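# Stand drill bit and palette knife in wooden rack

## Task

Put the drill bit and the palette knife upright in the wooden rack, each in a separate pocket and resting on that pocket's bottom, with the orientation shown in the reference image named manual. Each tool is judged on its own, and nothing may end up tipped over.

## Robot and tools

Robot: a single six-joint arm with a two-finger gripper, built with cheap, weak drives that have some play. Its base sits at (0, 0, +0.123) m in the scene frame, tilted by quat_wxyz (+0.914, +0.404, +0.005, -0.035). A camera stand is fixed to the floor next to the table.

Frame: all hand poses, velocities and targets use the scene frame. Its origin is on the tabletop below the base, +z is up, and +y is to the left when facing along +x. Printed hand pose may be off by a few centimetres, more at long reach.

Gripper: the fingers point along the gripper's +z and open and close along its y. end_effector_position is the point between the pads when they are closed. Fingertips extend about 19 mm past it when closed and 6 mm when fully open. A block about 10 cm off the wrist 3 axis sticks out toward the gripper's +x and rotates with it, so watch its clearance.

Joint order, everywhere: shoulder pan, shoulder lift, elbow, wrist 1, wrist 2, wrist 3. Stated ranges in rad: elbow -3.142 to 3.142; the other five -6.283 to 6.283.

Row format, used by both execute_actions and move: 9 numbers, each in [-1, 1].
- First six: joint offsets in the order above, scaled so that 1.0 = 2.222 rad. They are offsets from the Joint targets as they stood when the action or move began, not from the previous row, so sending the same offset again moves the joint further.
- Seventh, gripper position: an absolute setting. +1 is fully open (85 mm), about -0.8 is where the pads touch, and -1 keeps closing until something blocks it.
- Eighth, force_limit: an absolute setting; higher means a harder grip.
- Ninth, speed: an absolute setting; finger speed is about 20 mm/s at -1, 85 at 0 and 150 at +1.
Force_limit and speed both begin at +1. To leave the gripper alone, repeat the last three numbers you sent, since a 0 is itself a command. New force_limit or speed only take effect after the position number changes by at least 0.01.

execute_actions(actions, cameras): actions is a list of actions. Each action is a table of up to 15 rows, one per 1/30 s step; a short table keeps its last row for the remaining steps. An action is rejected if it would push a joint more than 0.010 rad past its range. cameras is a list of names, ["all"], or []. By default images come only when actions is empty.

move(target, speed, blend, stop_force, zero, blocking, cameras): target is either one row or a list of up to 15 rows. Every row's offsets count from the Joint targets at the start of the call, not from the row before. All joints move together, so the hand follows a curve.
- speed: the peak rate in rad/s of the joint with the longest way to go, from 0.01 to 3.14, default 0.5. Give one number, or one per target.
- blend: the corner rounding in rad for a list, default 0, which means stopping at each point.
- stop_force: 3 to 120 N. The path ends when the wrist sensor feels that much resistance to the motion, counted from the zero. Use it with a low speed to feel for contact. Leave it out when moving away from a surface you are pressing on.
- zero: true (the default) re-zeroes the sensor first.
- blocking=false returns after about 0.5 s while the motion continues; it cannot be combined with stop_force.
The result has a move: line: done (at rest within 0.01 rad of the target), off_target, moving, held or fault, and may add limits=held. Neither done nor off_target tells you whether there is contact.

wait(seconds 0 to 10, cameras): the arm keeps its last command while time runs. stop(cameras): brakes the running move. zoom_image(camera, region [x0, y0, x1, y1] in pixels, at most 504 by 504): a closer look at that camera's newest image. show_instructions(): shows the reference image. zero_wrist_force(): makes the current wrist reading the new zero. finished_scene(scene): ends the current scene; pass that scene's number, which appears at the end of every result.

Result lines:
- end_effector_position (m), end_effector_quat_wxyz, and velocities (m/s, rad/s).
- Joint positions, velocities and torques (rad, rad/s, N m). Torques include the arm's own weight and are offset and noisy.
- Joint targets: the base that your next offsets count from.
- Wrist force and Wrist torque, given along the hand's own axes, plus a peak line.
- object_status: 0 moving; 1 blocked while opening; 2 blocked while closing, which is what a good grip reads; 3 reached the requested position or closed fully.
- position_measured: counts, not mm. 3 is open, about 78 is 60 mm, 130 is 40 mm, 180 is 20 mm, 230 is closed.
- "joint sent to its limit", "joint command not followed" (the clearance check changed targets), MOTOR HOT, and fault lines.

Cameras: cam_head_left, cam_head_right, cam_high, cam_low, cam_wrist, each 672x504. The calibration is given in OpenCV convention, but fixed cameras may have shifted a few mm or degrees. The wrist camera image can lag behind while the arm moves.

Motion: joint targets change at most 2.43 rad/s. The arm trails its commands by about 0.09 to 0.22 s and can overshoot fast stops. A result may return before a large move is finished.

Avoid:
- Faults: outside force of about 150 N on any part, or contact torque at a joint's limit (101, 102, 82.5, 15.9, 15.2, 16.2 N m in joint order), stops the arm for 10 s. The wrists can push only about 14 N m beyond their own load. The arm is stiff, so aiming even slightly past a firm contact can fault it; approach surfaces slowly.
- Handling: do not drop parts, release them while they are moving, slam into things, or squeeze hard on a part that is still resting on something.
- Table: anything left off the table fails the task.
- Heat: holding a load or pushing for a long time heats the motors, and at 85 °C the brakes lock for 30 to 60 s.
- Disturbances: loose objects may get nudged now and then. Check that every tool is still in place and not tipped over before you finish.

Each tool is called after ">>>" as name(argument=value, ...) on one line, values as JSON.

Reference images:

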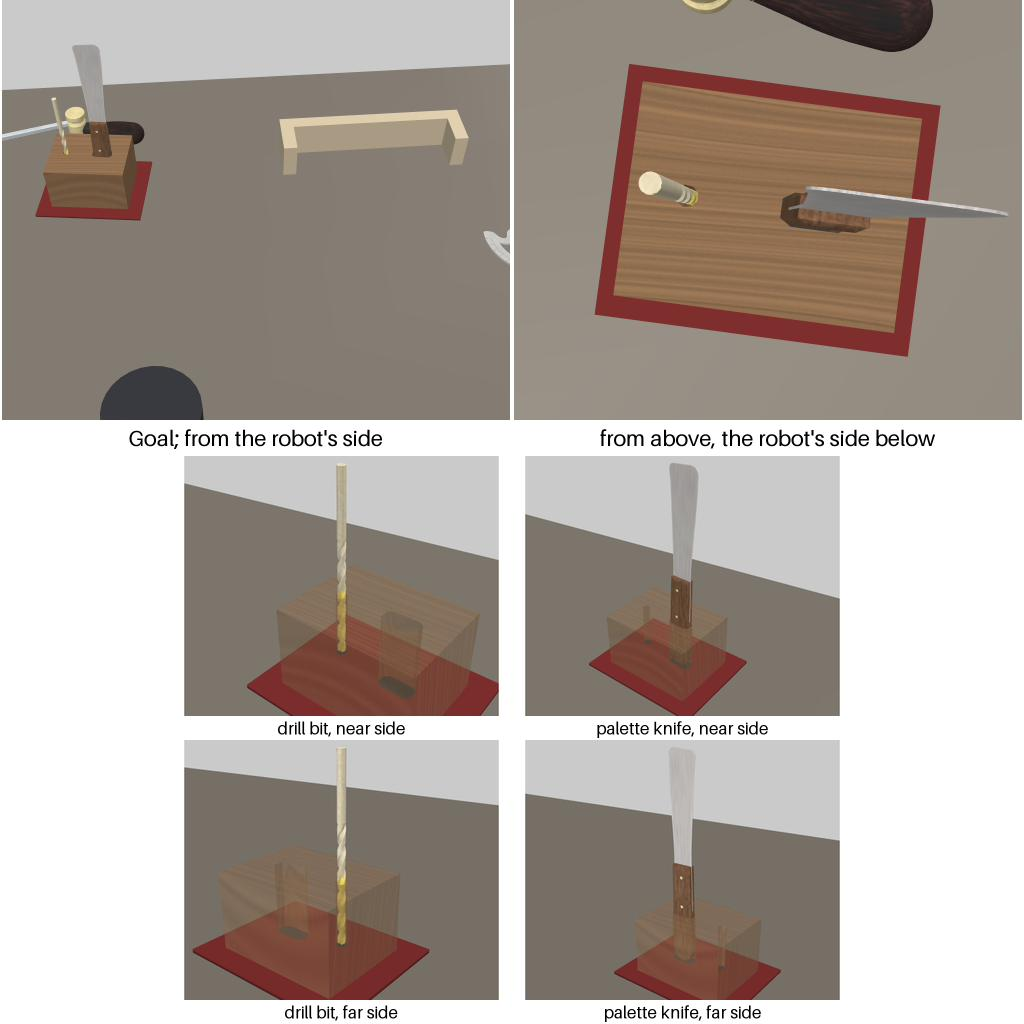

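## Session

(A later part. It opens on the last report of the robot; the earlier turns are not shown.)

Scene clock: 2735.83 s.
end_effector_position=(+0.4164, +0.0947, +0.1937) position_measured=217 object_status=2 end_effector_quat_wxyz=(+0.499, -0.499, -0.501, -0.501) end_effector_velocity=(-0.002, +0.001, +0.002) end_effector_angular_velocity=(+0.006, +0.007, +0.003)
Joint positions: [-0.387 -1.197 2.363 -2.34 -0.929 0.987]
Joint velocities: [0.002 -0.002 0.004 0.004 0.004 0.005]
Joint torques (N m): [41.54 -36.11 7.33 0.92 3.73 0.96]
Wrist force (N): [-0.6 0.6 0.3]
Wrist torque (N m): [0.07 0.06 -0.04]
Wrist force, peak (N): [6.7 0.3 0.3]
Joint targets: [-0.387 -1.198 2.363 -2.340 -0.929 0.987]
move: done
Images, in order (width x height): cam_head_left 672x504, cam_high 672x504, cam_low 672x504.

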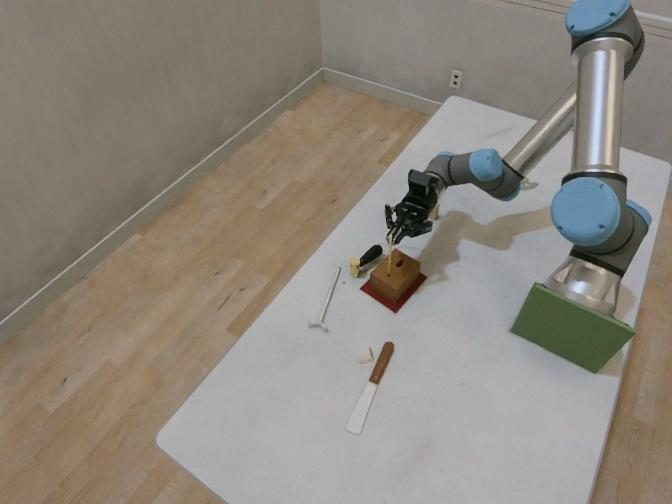

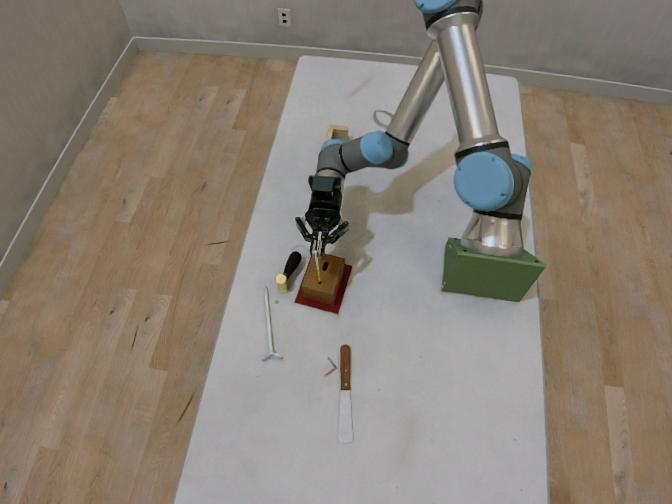

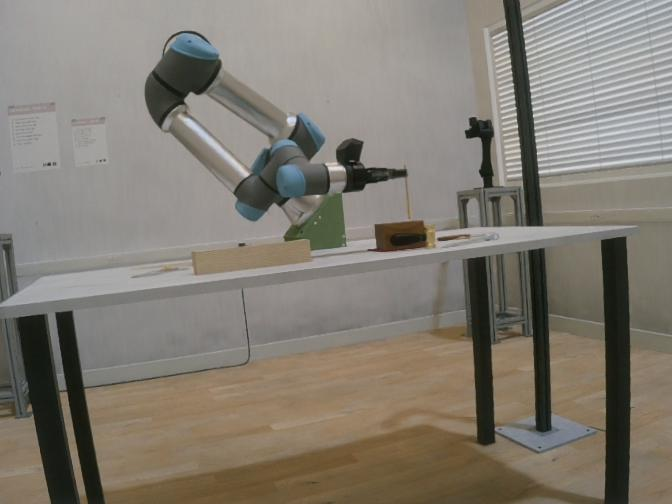

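>>> move(target=[-0.01057, 0.01239, -0.00133, -0.00386, -0.00415, -0.0121, -1, -0.5, -1], speed=0.014, stop_force=5, cameras=["cam_head_left", "cam_high", "cam_low"])

>>> zoom_image(camera="cam_high", region=[292, 240, 348, 296])

>>> zoom_image(camera="cam_head_left", region=[362, 232, 418, 288])

Scene clock: 2760.23 s.
end_effector_position=(+0.4162, +0.0948, +0.1798) position_measured=217 object_status=2 end_effector_quat_wxyz=(+0.499, -0.499, -0.501, -0.501)
Joint positions: [-0.411 -1.17 2.36 -2.349 -0.938 0.96]
Joint torques (N m): [31.23 -33.01 -3.21 -0.78 1.52 0.87]
Wrist force (N): [-0.7 0.1 0.4]
Wrist torque (N m): [0.09 0.08 0.03]
Wrist force, peak (N): [-1.1 0.5 0.3]
Joint targets: [-0.410 -1.170 2.360 -2.349 -0.938 0.960]
move: done
Images, in order (width x height): cam_head_left 672x504, cam_high 672x504, cam_low 672x504.

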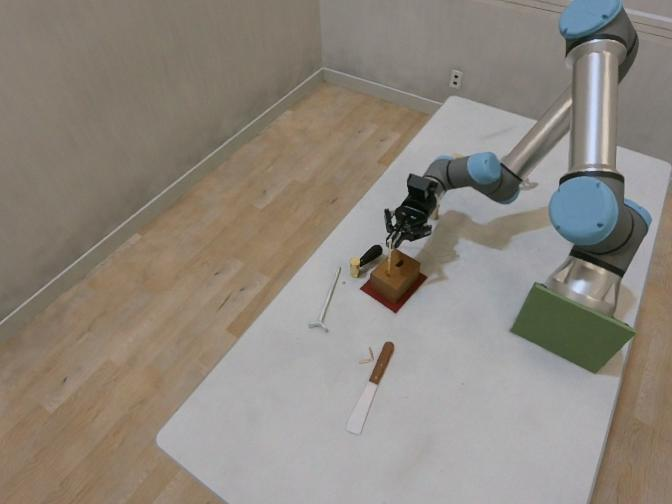

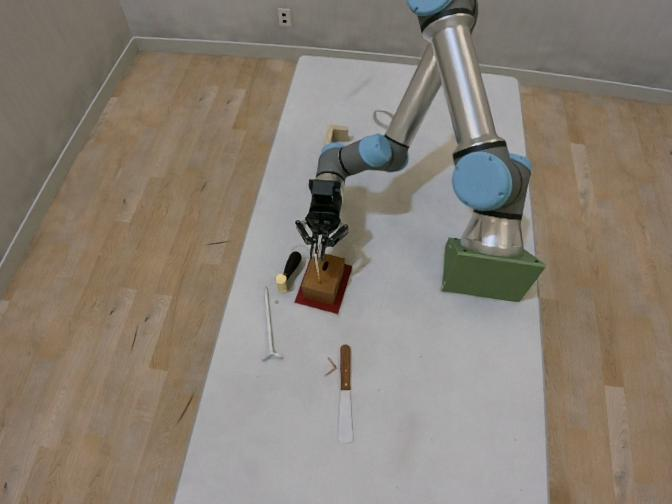

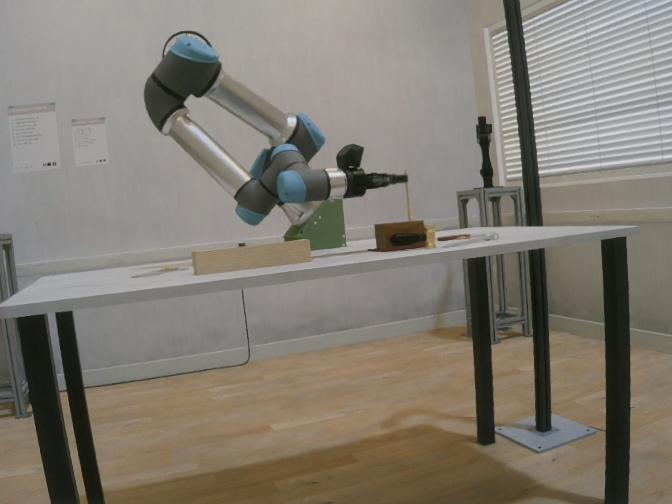

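Scaled by 9.000 from the camera's 672x504 image, which has a finer 960x720 frame.

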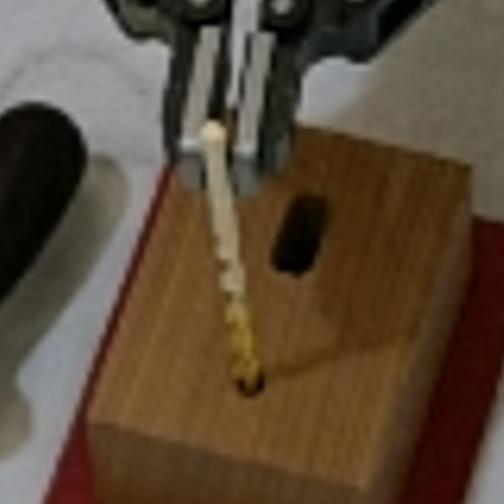

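Scaled by 9.000 from the camera's 672x504 image, which has a finer 960x720 frame.

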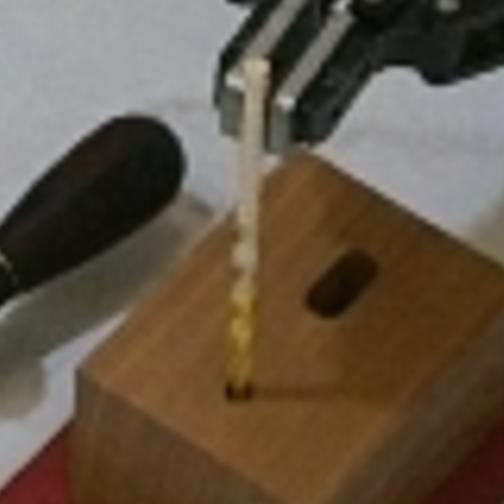

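>>> execute_actions(actions=[], cameras=[])

Scene clock: 2851.47 s.
end_effector_position=(+0.4162, +0.0948, +0.1798) position_measured=217 object_status=2 end_effector_quat_wxyz=(+0.499, -0.499, -0.501, -0.501)
Joint positions: [-0.41 -1.17 2.36 -2.349 -0.938 0.96]
Joint velocities: within noise
Joint torques (N m): [43.14 -38.01 6.66 0.73 3.64 1.06]
Wrist force (N): [-0.3 -0.1 0.4]
Wrist torque (N m): [0.06 0.06 0.04]
Wrist force, peak (N): [-0.7 0.1 0.6]
Joint targets: [-0.410 -1.170 2.360 -2.349 -0.938 0.960]
Tool commands: gripper/position=-1.0 gripper/force_limit=-0.5 gripper/speed=-1.0
No camera images: "cameras" was empty.

>>> move(target=[[-0.014478, 0.017722, -0.002967, -0.005196, -0.005943, -0.016324, -1.0, -0.5, -1.0], [-0.028757, 0.035955, -0.007127, -0.010195, -0.012062, -0.032098, -1.0, -0.5, -1.0]], speed=0.013, stop_force=6, cameras=["cam_high", "cam_head_left", "cam_low"])

Scene clock: 2872.37 s.
end_effector_position=(+0.4162, +0.0949, +0.1400) position_measured=217 object_status=2 end_effector_quat_wxyz=(+0.499, -0.499, -0.501, -0.501)
Joint positions: [-0.474 -1.09 2.344 -2.371 -0.965 0.889]
Joint torques (N m): [28.31 -32.52 0.62 -1.66 0.66 0.82]
Wrist force (N): [1.7 0.1 0.8]
Wrist torque (N m): [0.14 0.03 0.05]
Wrist force, peak (N): [1.8 0.0 0.8]
Joint targets: [-0.474 -1.090 2.344 -2.371 -0.965 0.889]
move: done
Images, in order (width x height): cam_head_left 672x504, cam_high 672x504, cam_low 672x504.

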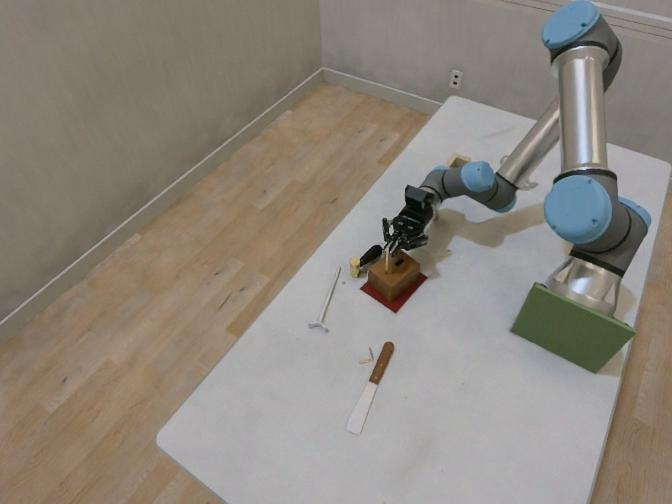

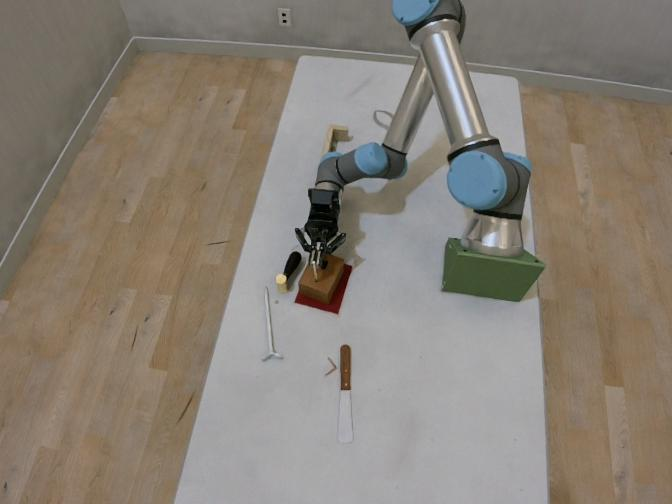

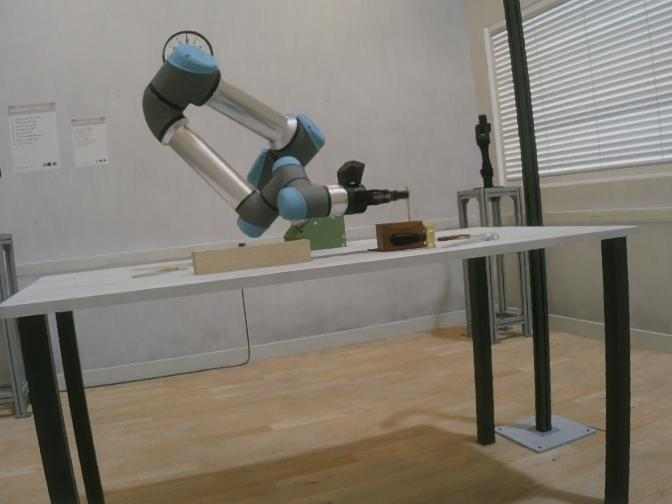

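>>> move(target=[-0.013911, 0.018444, -0.005272, -0.004662, -0.006208, -0.015079, -1.0, -0.5, -1.0], speed=0.011, stop_force=5, cameras=["cam_high", "cam_head_left", "cam_low"])

Scene clock: 2900.67 s.
end_effector_position=(+0.4162, +0.0949, +0.1387) position_measured=217 object_status=2 end_effector_quat_wxyz=(+0.499, -0.499, -0.501, -0.501)
Joint positions: [-0.476 -1.087 2.343 -2.372 -0.965 0.887]
Joint torques (N m): [43.31 -40.71 7.97 0.52 1.94 0.95]
Wrist force (N): [6.9 0.0 0.6]
Wrist torque (N m): [0.15 0.01 0.07]
Wrist force, peak (N): [8.4 0.0 0.5]
Joint targets: [-0.476 -1.087 2.343 -2.372 -0.965 0.887]
move: contact; the shoulder lift is farthest, 0.038 rad from its target
Images, in order (width x height): cam_head_left 672x504, cam_high 672x504, cam_low 672x504.

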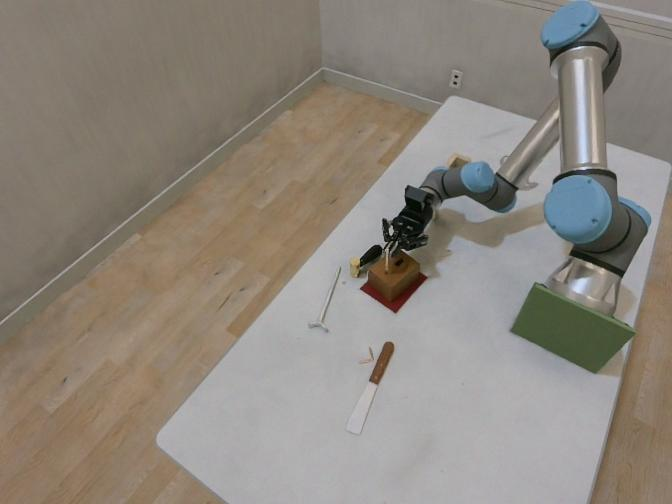

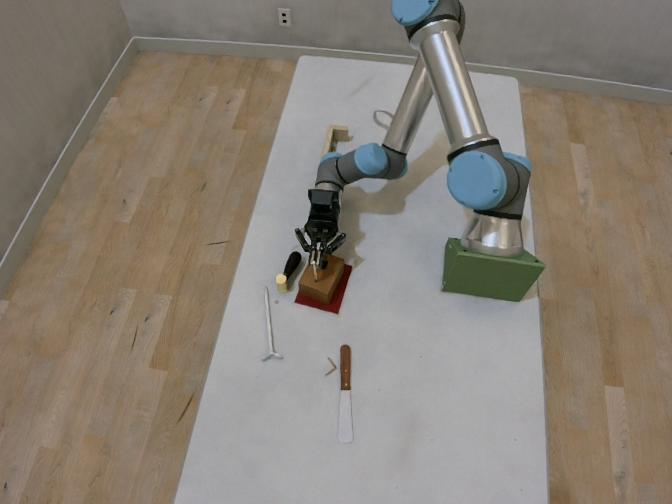

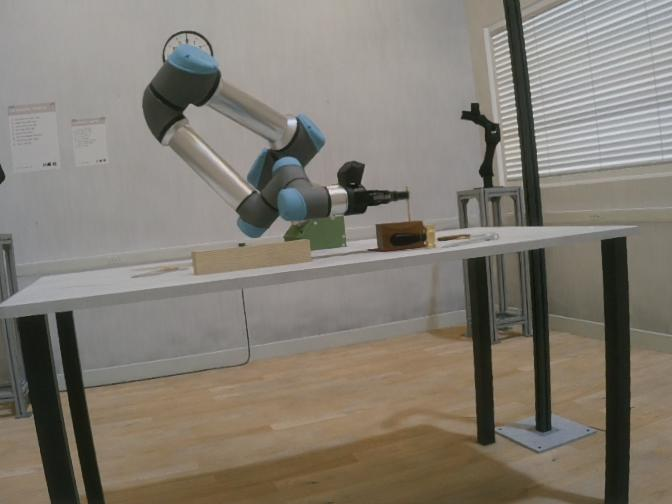

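>>> zoom_image(camera="cam_low", region=[370, 170, 440, 240])

>>> zoom_image(camera="cam_head_left", region=[362, 222, 418, 278])

>>> zoom_image(camera="cam_high", region=[292, 240, 348, 296])

Scaled by 7.200 from the camera's 672x504 image, which has a finer 960x720 frame.

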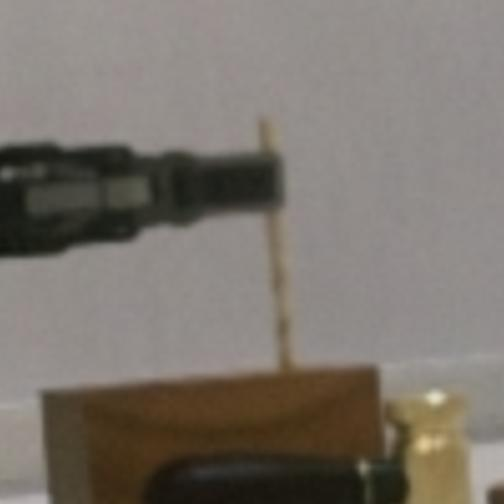

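Scaled by 9.000 from the camera's 672x504 image, which has a finer 960x720 frame.

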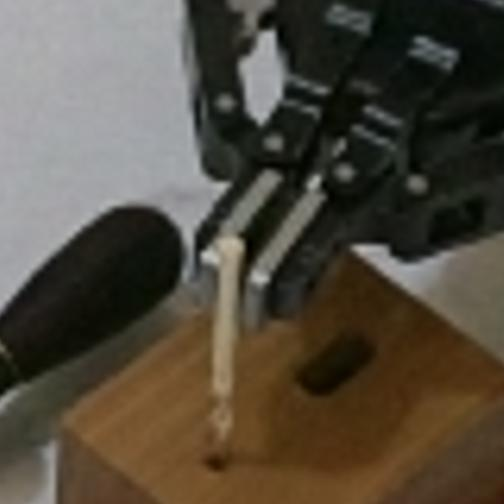

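Scaled by 9.000 from the camera's 672x504 image, which has a finer 960x720 frame.

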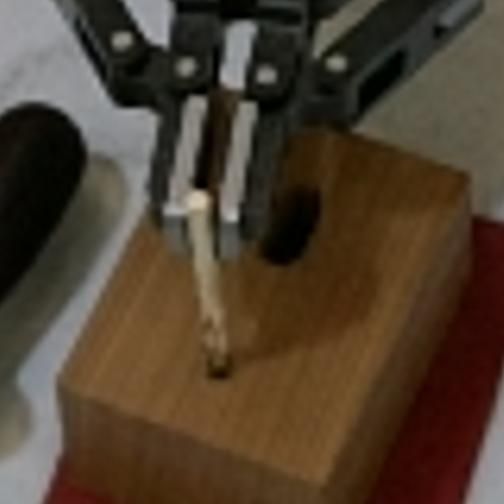

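>>> move(target=[0, 0, 0, 0, 0, 0, 0.1, -0.5, -1.0], cameras=["cam_high", "cam_head_left", "cam_low"])

Scene clock: 2986.60 s.
end_effector_position=(+0.4162, +0.0949, +0.1387) position_measured=117 object_status=0 end_effector_quat_wxyz=(+0.499, -0.499, -0.501, -0.501)
Joint positions: [-0.476 -1.087 2.343 -2.372 -0.965 0.887]
Joint torques (N m): [42.27 -38.39 8.43 0.49 1.74 0.97]
Wrist force (N): [-0.4 0.7 0.2]
Wrist torque (N m): [0.10 0.00 0.00]
Wrist force, peak (N): [7.4 -0.3 0.7]
Joint targets: [-0.476 -1.087 2.343 -2.372 -0.965 0.887]
move: done
Images, in order (width x height): cam_head_left 672x504, cam_high 672x504, cam_low 672x504.

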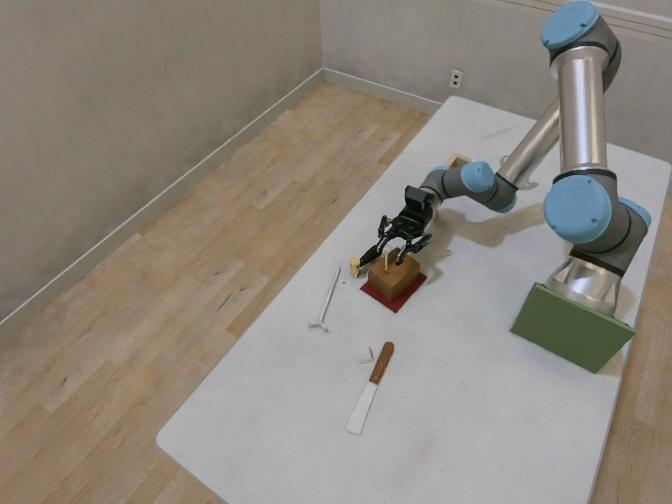

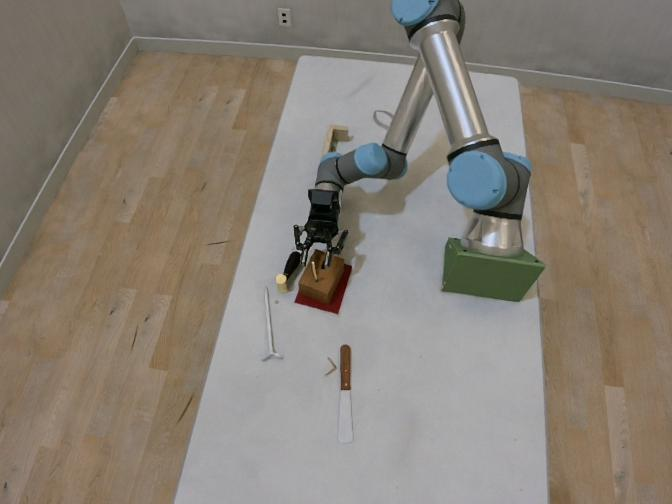

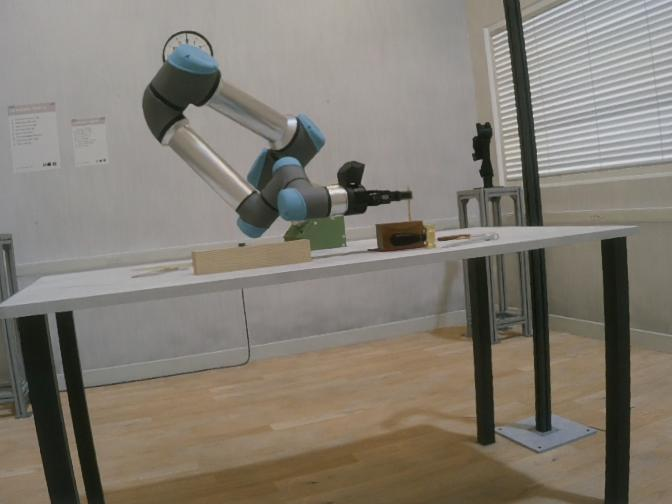

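>>> zoom_image(camera="cam_head_left", region=[362, 222, 418, 278])

>>> zoom_image(camera="cam_high", region=[292, 240, 348, 296])

>>> zoom_image(camera="cam_low", region=[370, 170, 440, 240])

Scaled by 9.000 from the camera's 672x504 image, which has a finer 960x720 frame.

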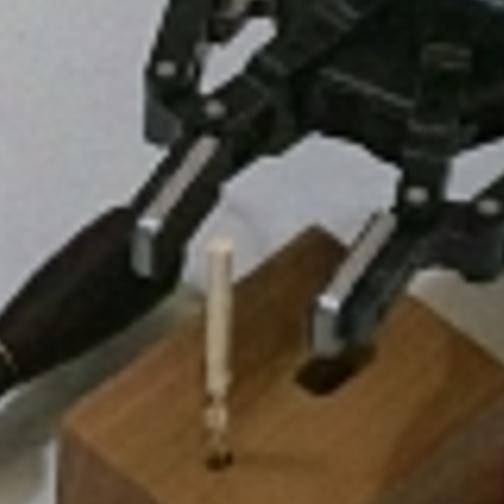

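Scaled by 9.000 from the camera's 672x504 image, which has a finer 960x720 frame.

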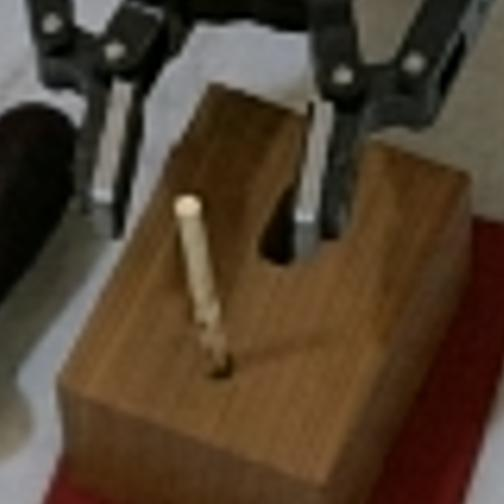

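Scaled by 7.200 from the camera's 672x504 image, which has a finer 960x720 frame.

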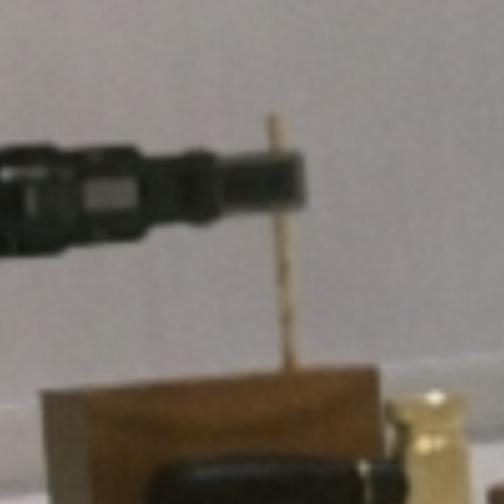

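>>> move(target=[-0.021305, -0.034352, -0.011449, 0.058668, -0.009608, -0.022952, 0.1, -0.5, -1.0], speed=0.06, cameras=["cam_high", "cam_head_left", "cam_low"])

>>> zoom_image(camera="cam_high", region=[300, 330, 370, 450])

>>> zoom_image(camera="cam_high", region=[292, 240, 348, 296])

>>> show_instructions()

Scene clock: 3327.67 s.
end_effector_position=(+0.4162, +0.0599, +0.1387) position_measured=117 object_status=3 end_effector_quat_wxyz=(+0.499, -0.499, -0.501, -0.501) end_effector_velocity=(+0.001, +0.000, +0.000) end_effector_angular_velocity=(-0.002, -0.004, -0.004)
Joint positions: [-0.524 -1.164 2.318 -2.241 -0.987 0.835]
Joint velocities: [0 0 0 -0.005 0.001 -0.001]
Joint torques (N m): [28.15 -16.3 3.1 -1.08 0.58 0.95]
Wrist force (N): [-0.4 0.4 0.6]
Wrist torque (N m): [0.07 0.05 -0.02]
Wrist force, peak (N): [-0.5 1.0 0.3]
Joint targets: [-0.524 -1.164 2.318 -2.242 -0.987 0.836]
move: done
Images, in order (width x height): cam_head_left 672x504, cam_high 672x504, cam_low 672x504.

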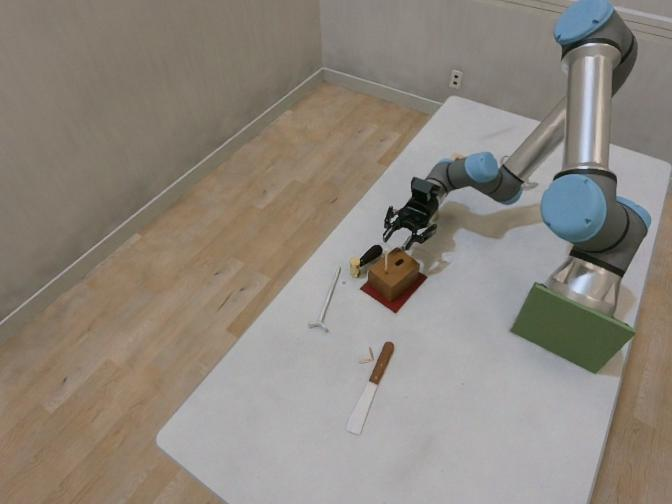

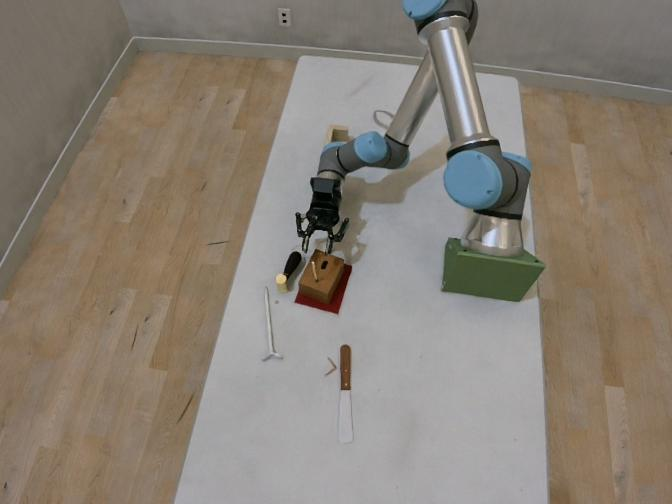

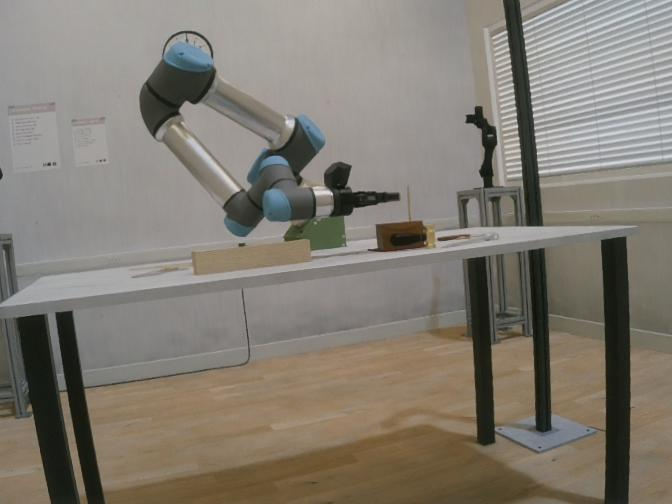

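Scaled by 4.200 from the camera's 672x504 image, which has a finer 960x720 frame.

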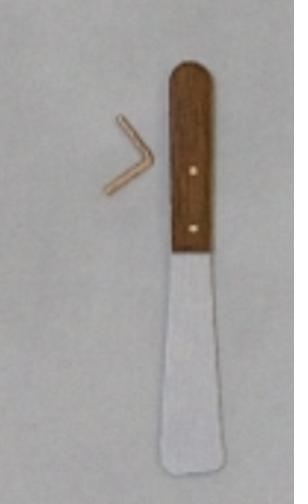

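Scaled by 9.000 from the camera's 672x504 image, which has a finer 960x720 frame.

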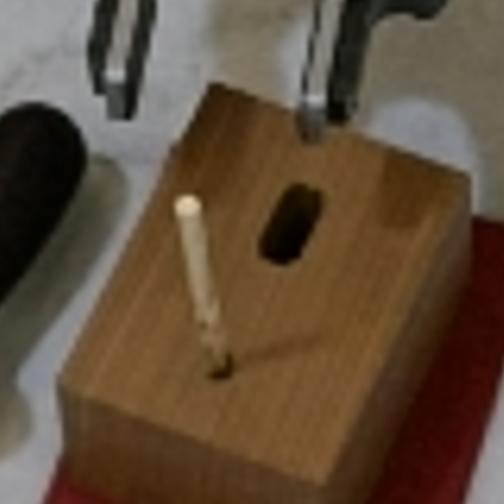

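Reference images for this scene: manual.

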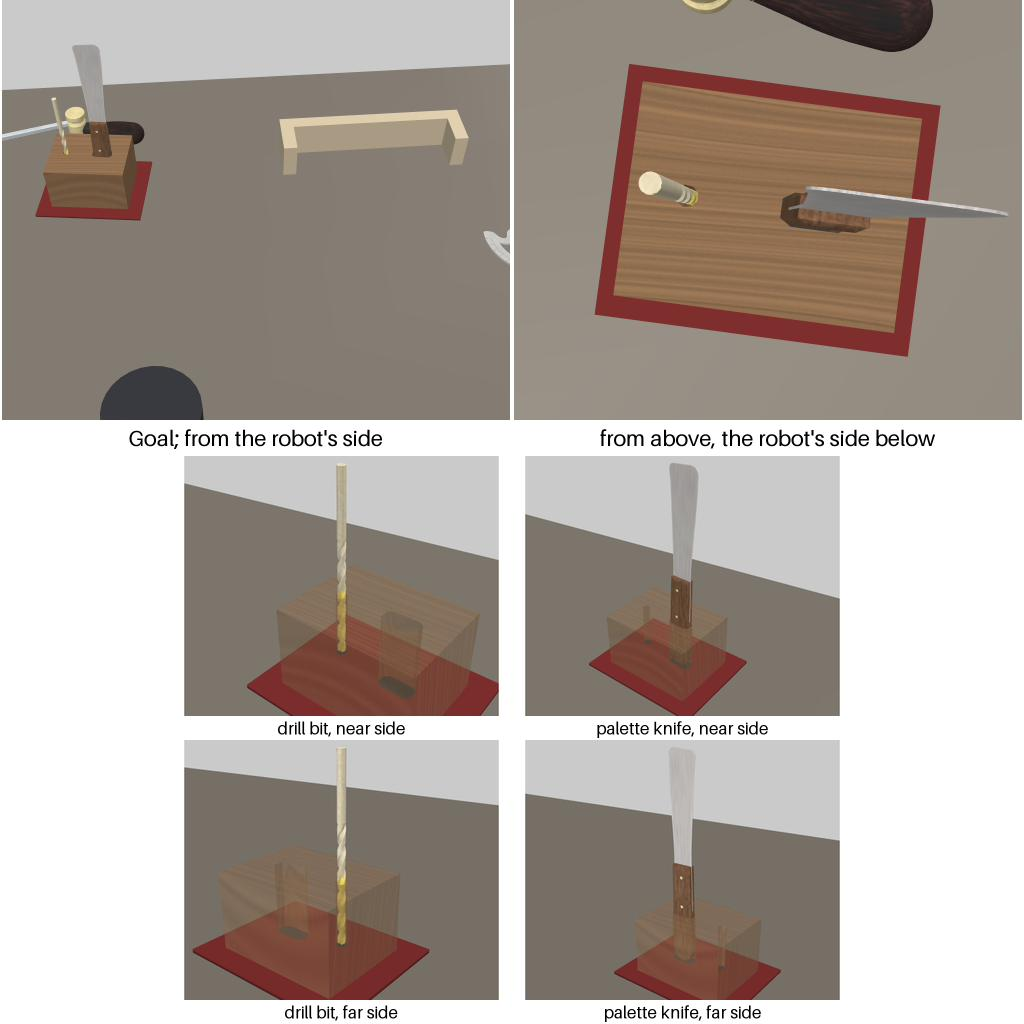

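>>> move(target=[[0.0756, -0.1350, -0.00945, 0.0959, 0.0315, 0.0837, 0.0, -0.5, -1.0], [0.6458, 0.3785, -0.3231, 0.2961, -0.6080, 0.8866, 0.0, -0.5, -1.0]], speed=[0.25, 0.6], blend=[0.1, 0.0], cameras=["cam_high", "cam_wrist"])

Scene clock: 3439.10 s.
end_effector_position=(+0.2843, +0.3312, +0.1547) position_measured=129 object_status=3 end_effector_quat_wxyz=(+0.195, +0.636, +0.726, -0.171)
Joint positions: [0.911 -0.323 1.6 -1.584 -2.338 2.805]
Joint torques (N m): [21.57 -49.09 -4.59 -3.76 -1.82 1.07]
Wrist force (N): [1.1 1.6 -1.8]
Wrist torque (N m): [0.29 -0.19 0.00]
Wrist force, peak (N): [3.7 0.5 -2.0]
Joint targets: [0.911 -0.323 1.600 -1.584 -2.338 2.806]
move: done
camera_calibration:
cam_wrist: T_world_to_cam=[[0.991649, 0.12818, 0.014221, -0.315985], [0.0703238, -0.629871, 0.77351, 0.0850102], [0.108106, -0.76605, -0.633625, 0.450539], [0, 0, 0, 1]] pos_world=[0.258662, 0.439183, 0.22421]
Images, in order (width x height): cam_high 672x504, cam_wrist 672x504.

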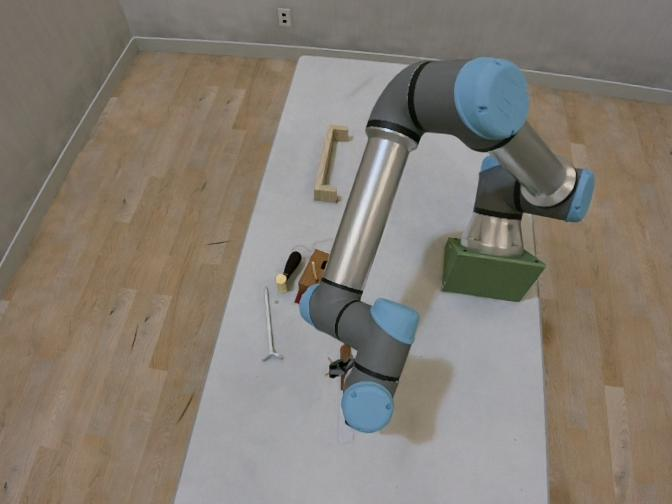

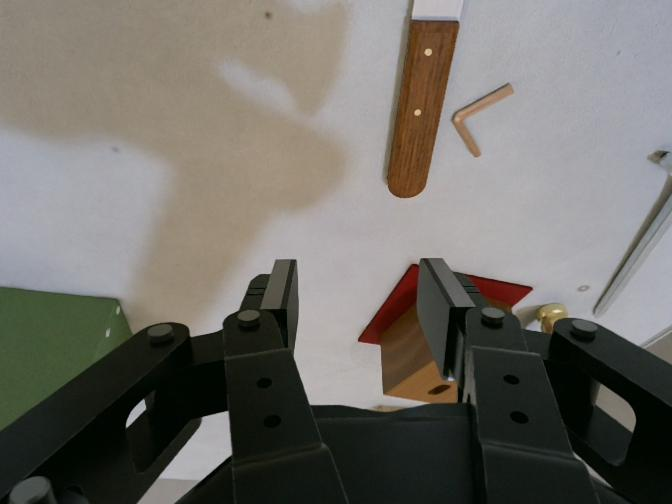

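>>> move(target=[-0.04285, 0.04412, -0.01636, -0.04256, -0.04025, -0.02005, 0.0, -0.5, -1.0], speed=0.12, cameras=["cam_wrist", "cam_head_left"])

Scene clock: 3496.13 s.
end_effector_position=(+0.3246, +0.3419, +0.0998) position_measured=129 object_status=3 end_effector_quat_wxyz=(+0.194, +0.637, +0.726, -0.171) end_effector_velocity=(-0.002, -0.001, +0.002) end_effector_angular_velocity=(-0.001, +0.000, +0.001)
Joint positions: [0.816 -0.224 1.563 -1.679 -2.427 2.761]
Joint velocities: [0.004 -0.004 0.002 0.005 0.004 0.002]
Joint torques (N m): [35.77 -57.92 -4.2 0.77 1.52 1.1]
Wrist force (N): [0.9 1.0 -2.2]
Wrist torque (N m): [0.18 -0.14 0.13]
Wrist force, peak (N): [1.0 1.6 -2.7]
Joint targets: [0.816 -0.225 1.564 -1.678 -2.427 2.761]
move: done
camera_calibration:
cam_wrist: T_world_to_cam=[[0.991711, 0.127717, 0.0140936, -0.356315], [0.0702243, -0.63058, 0.772941, 0.131763], [0.107605, -0.765544, -0.634322, 0.419556], [0, 0, 0, 1]] pos_world=[0.298962, 0.449783, 0.16931]
Images, in order (width x height): cam_head_left 672x504, cam_wrist 672x504.

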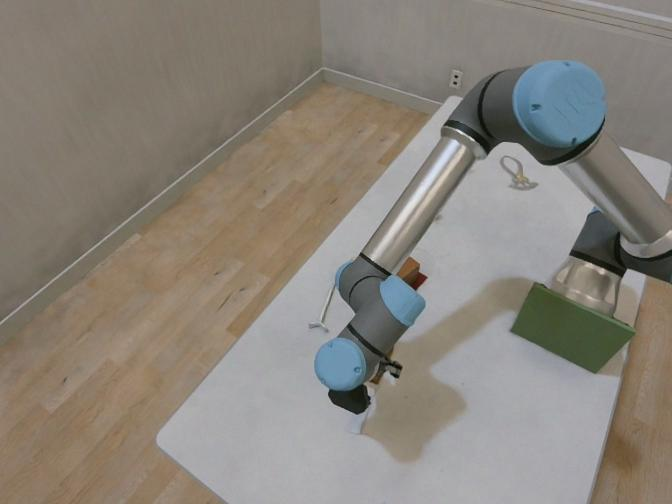

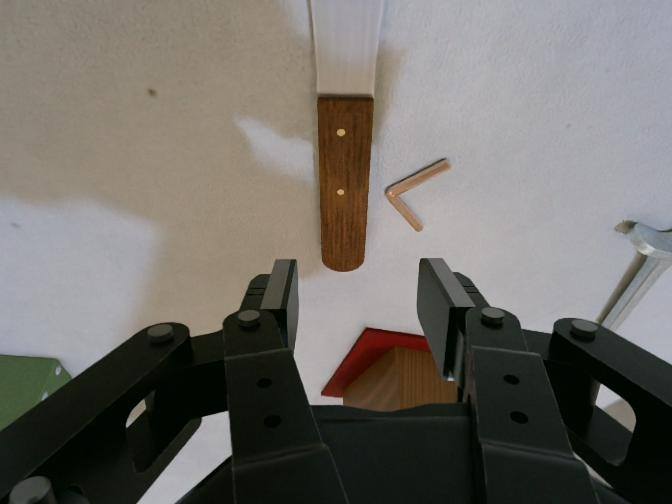

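>>> move(target=[-0.00974, 0.02096, 0.00609, -0.03093, -0.00927, -0.00505, 0.0, -0.5, -1.0], speed=0.08, cameras=["cam_wrist"])

Scene clock: 3544.77 s.
end_effector_position=(+0.3212, +0.3468, +0.0696) position_measured=129 object_status=3 end_effector_quat_wxyz=(+0.195, +0.637, +0.727, -0.171) end_effector_velocity=(+0.000, -0.001, +0.000) end_effector_angular_velocity=(-0.005, +0.001, +0.005)
Joint positions: [0.794 -0.178 1.577 -1.747 -2.448 2.75]
Joint velocities: [0.001 0 0 0.006 -0.002 0]
Joint torques (N m): [26.41 -58.52 -12.07 0.6 0.63 0]
Wrist force (N): [0.9 1.2 -1.7]
Wrist torque (N m): [0.22 -0.08 0.12]
Wrist force, peak (N): [0.7 1.6 -3.4]
Joint targets: [0.794 -0.178 1.577 -1.747 -2.448 2.750]
move: done
camera_calibration:
cam_wrist: T_world_to_cam=[[0.991671, 0.128017, 0.0141602, -0.353277], [0.0703225, -0.630271, 0.773184, 0.158231], [0.107905, -0.765748, -0.634024, 0.404479], [0, 0, 0, 1]] pos_world=[0.295562, 0.454683, 0.13911]
Images, in order (width x height): cam_wrist 672x504.

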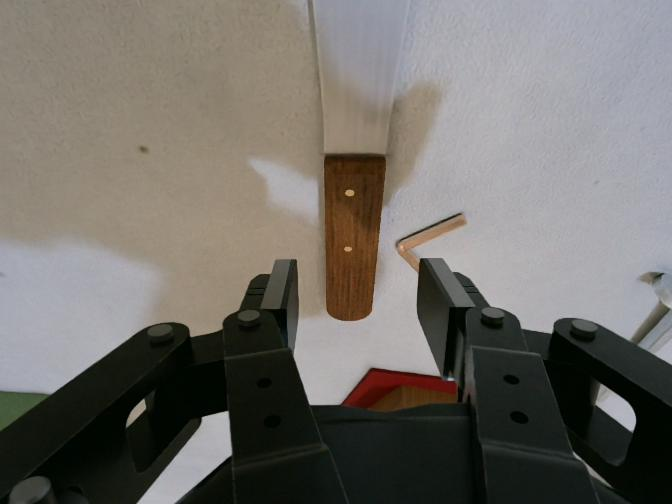

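>>> move(target=[-0.01787, 0.0229, 0.00962, -0.04031, -0.01675, -0.01001, 0.0, -0.5, -1.0], speed=0.03, stop_force=5, cameras=["cam_wrist"])

Scene clock: 3561.07 s.
end_effector_position=(+0.3212, +0.3468, +0.0333) position_measured=129 object_status=3 end_effector_quat_wxyz=(+0.195, +0.637, +0.727, -0.171)
Joint positions: [0.755 -0.127 1.599 -1.837 -2.485 2.728]
Joint torques (N m): [34.79 -57.69 -18.19 0.48 1.18 0.83]
Wrist force (N): [1.4 1.5 -1.5]
Wrist torque (N m): [0.28 -0.22 0.12]
Wrist force, peak (N): [1.4 1.6 -1.5]
Joint targets: [0.755 -0.127 1.599 -1.837 -2.485 2.728]
move: done
camera_calibration:
cam_wrist: T_world_to_cam=[[0.991671, 0.128017, 0.0141784, -0.352766], [0.0703237, -0.63038, 0.773095, 0.186279], [0.107907, -0.765658, -0.634132, 0.381497], [0, 0, 0, 1]] pos_world=[0.295562, 0.454683, 0.10291]
Images, in order (width x height): cam_wrist 672x504.

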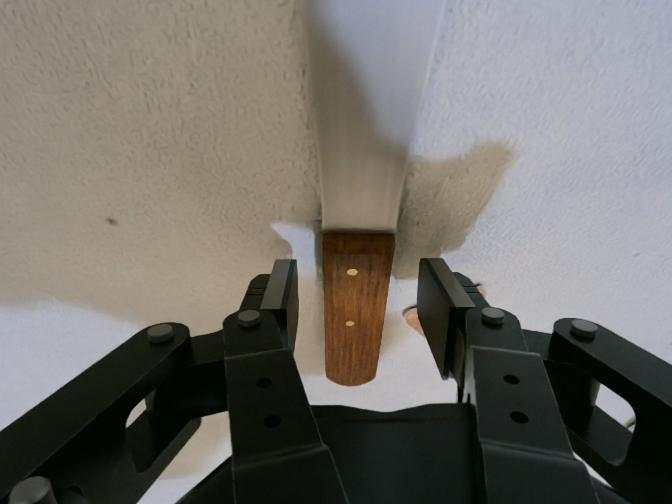

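>>> move(target=[0, 0, 0, 0, 0, 0, -1.0, -0.3, -1.0], cameras=["cam_wrist"])

Scene clock: 3571.40 s.
end_effector_position=(+0.3213, +0.3468, +0.0334) position_measured=176 object_status=0 end_effector_quat_wxyz=(+0.195, +0.637, +0.726, -0.170)
Joint positions: [0.755 -0.127 1.599 -1.837 -2.485 2.728]
Joint torques (N m): [35.63 -58.42 -21.77 0.61 1.3 0.98]
Wrist force (N): [0.2 1.0 -5.8]
Wrist torque (N m): [0.28 -0.18 0.11]
Wrist force, peak (N): [0.0 1.0 -5.8]
Joint targets: [0.755 -0.127 1.599 -1.837 -2.485 2.728]
move: done
camera_calibration:
cam_wrist: T_world_to_cam=[[0.991684, 0.127892, 0.0143498, -0.352844], [0.0701285, -0.630516, 0.773002, 0.186387], [0.107908, -0.765567, -0.634242, 0.381595], [0, 0, 0, 1]] pos_world=[0.295662, 0.454783, 0.103009]
Images, in order (width x height): cam_wrist 672x504.

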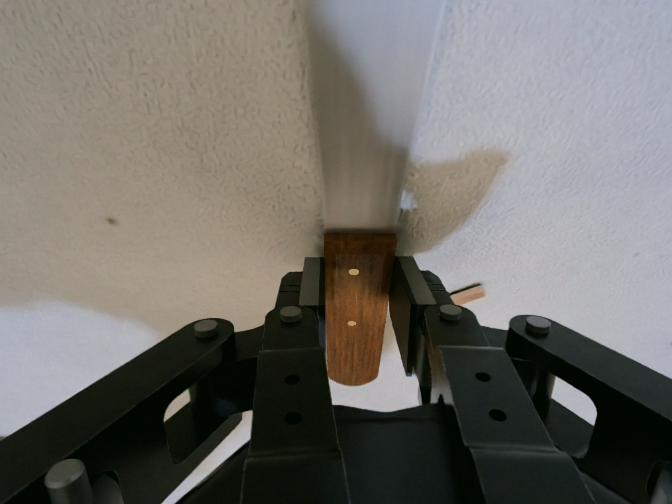

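>>> execute_actions(actions=[], cameras=[])

Scene clock: 3577.40 s.
end_effector_position=(+0.3213, +0.3468, +0.0334) position_measured=176 object_status=2 end_effector_quat_wxyz=(+0.195, +0.637, +0.726, -0.170)
Joint positions: [0.755 -0.127 1.599 -1.837 -2.485 2.728]
Joint velocities: within noise
Joint torques (N m): [33.87 -43.6 -21.38 0.53 0.94 0.86]
Wrist force (N): [0.2 1.0 -5.4]
Wrist torque (N m): [0.27 -0.16 0.12]
Wrist force, peak (N): [0.2 1.0 -5.9]
Joint targets: [0.755 -0.127 1.599 -1.837 -2.485 2.728]
Tool commands: gripper/position=-1.0 gripper/force_limit=-0.3 gripper/speed=-1.0
No camera images: "cameras" was empty.


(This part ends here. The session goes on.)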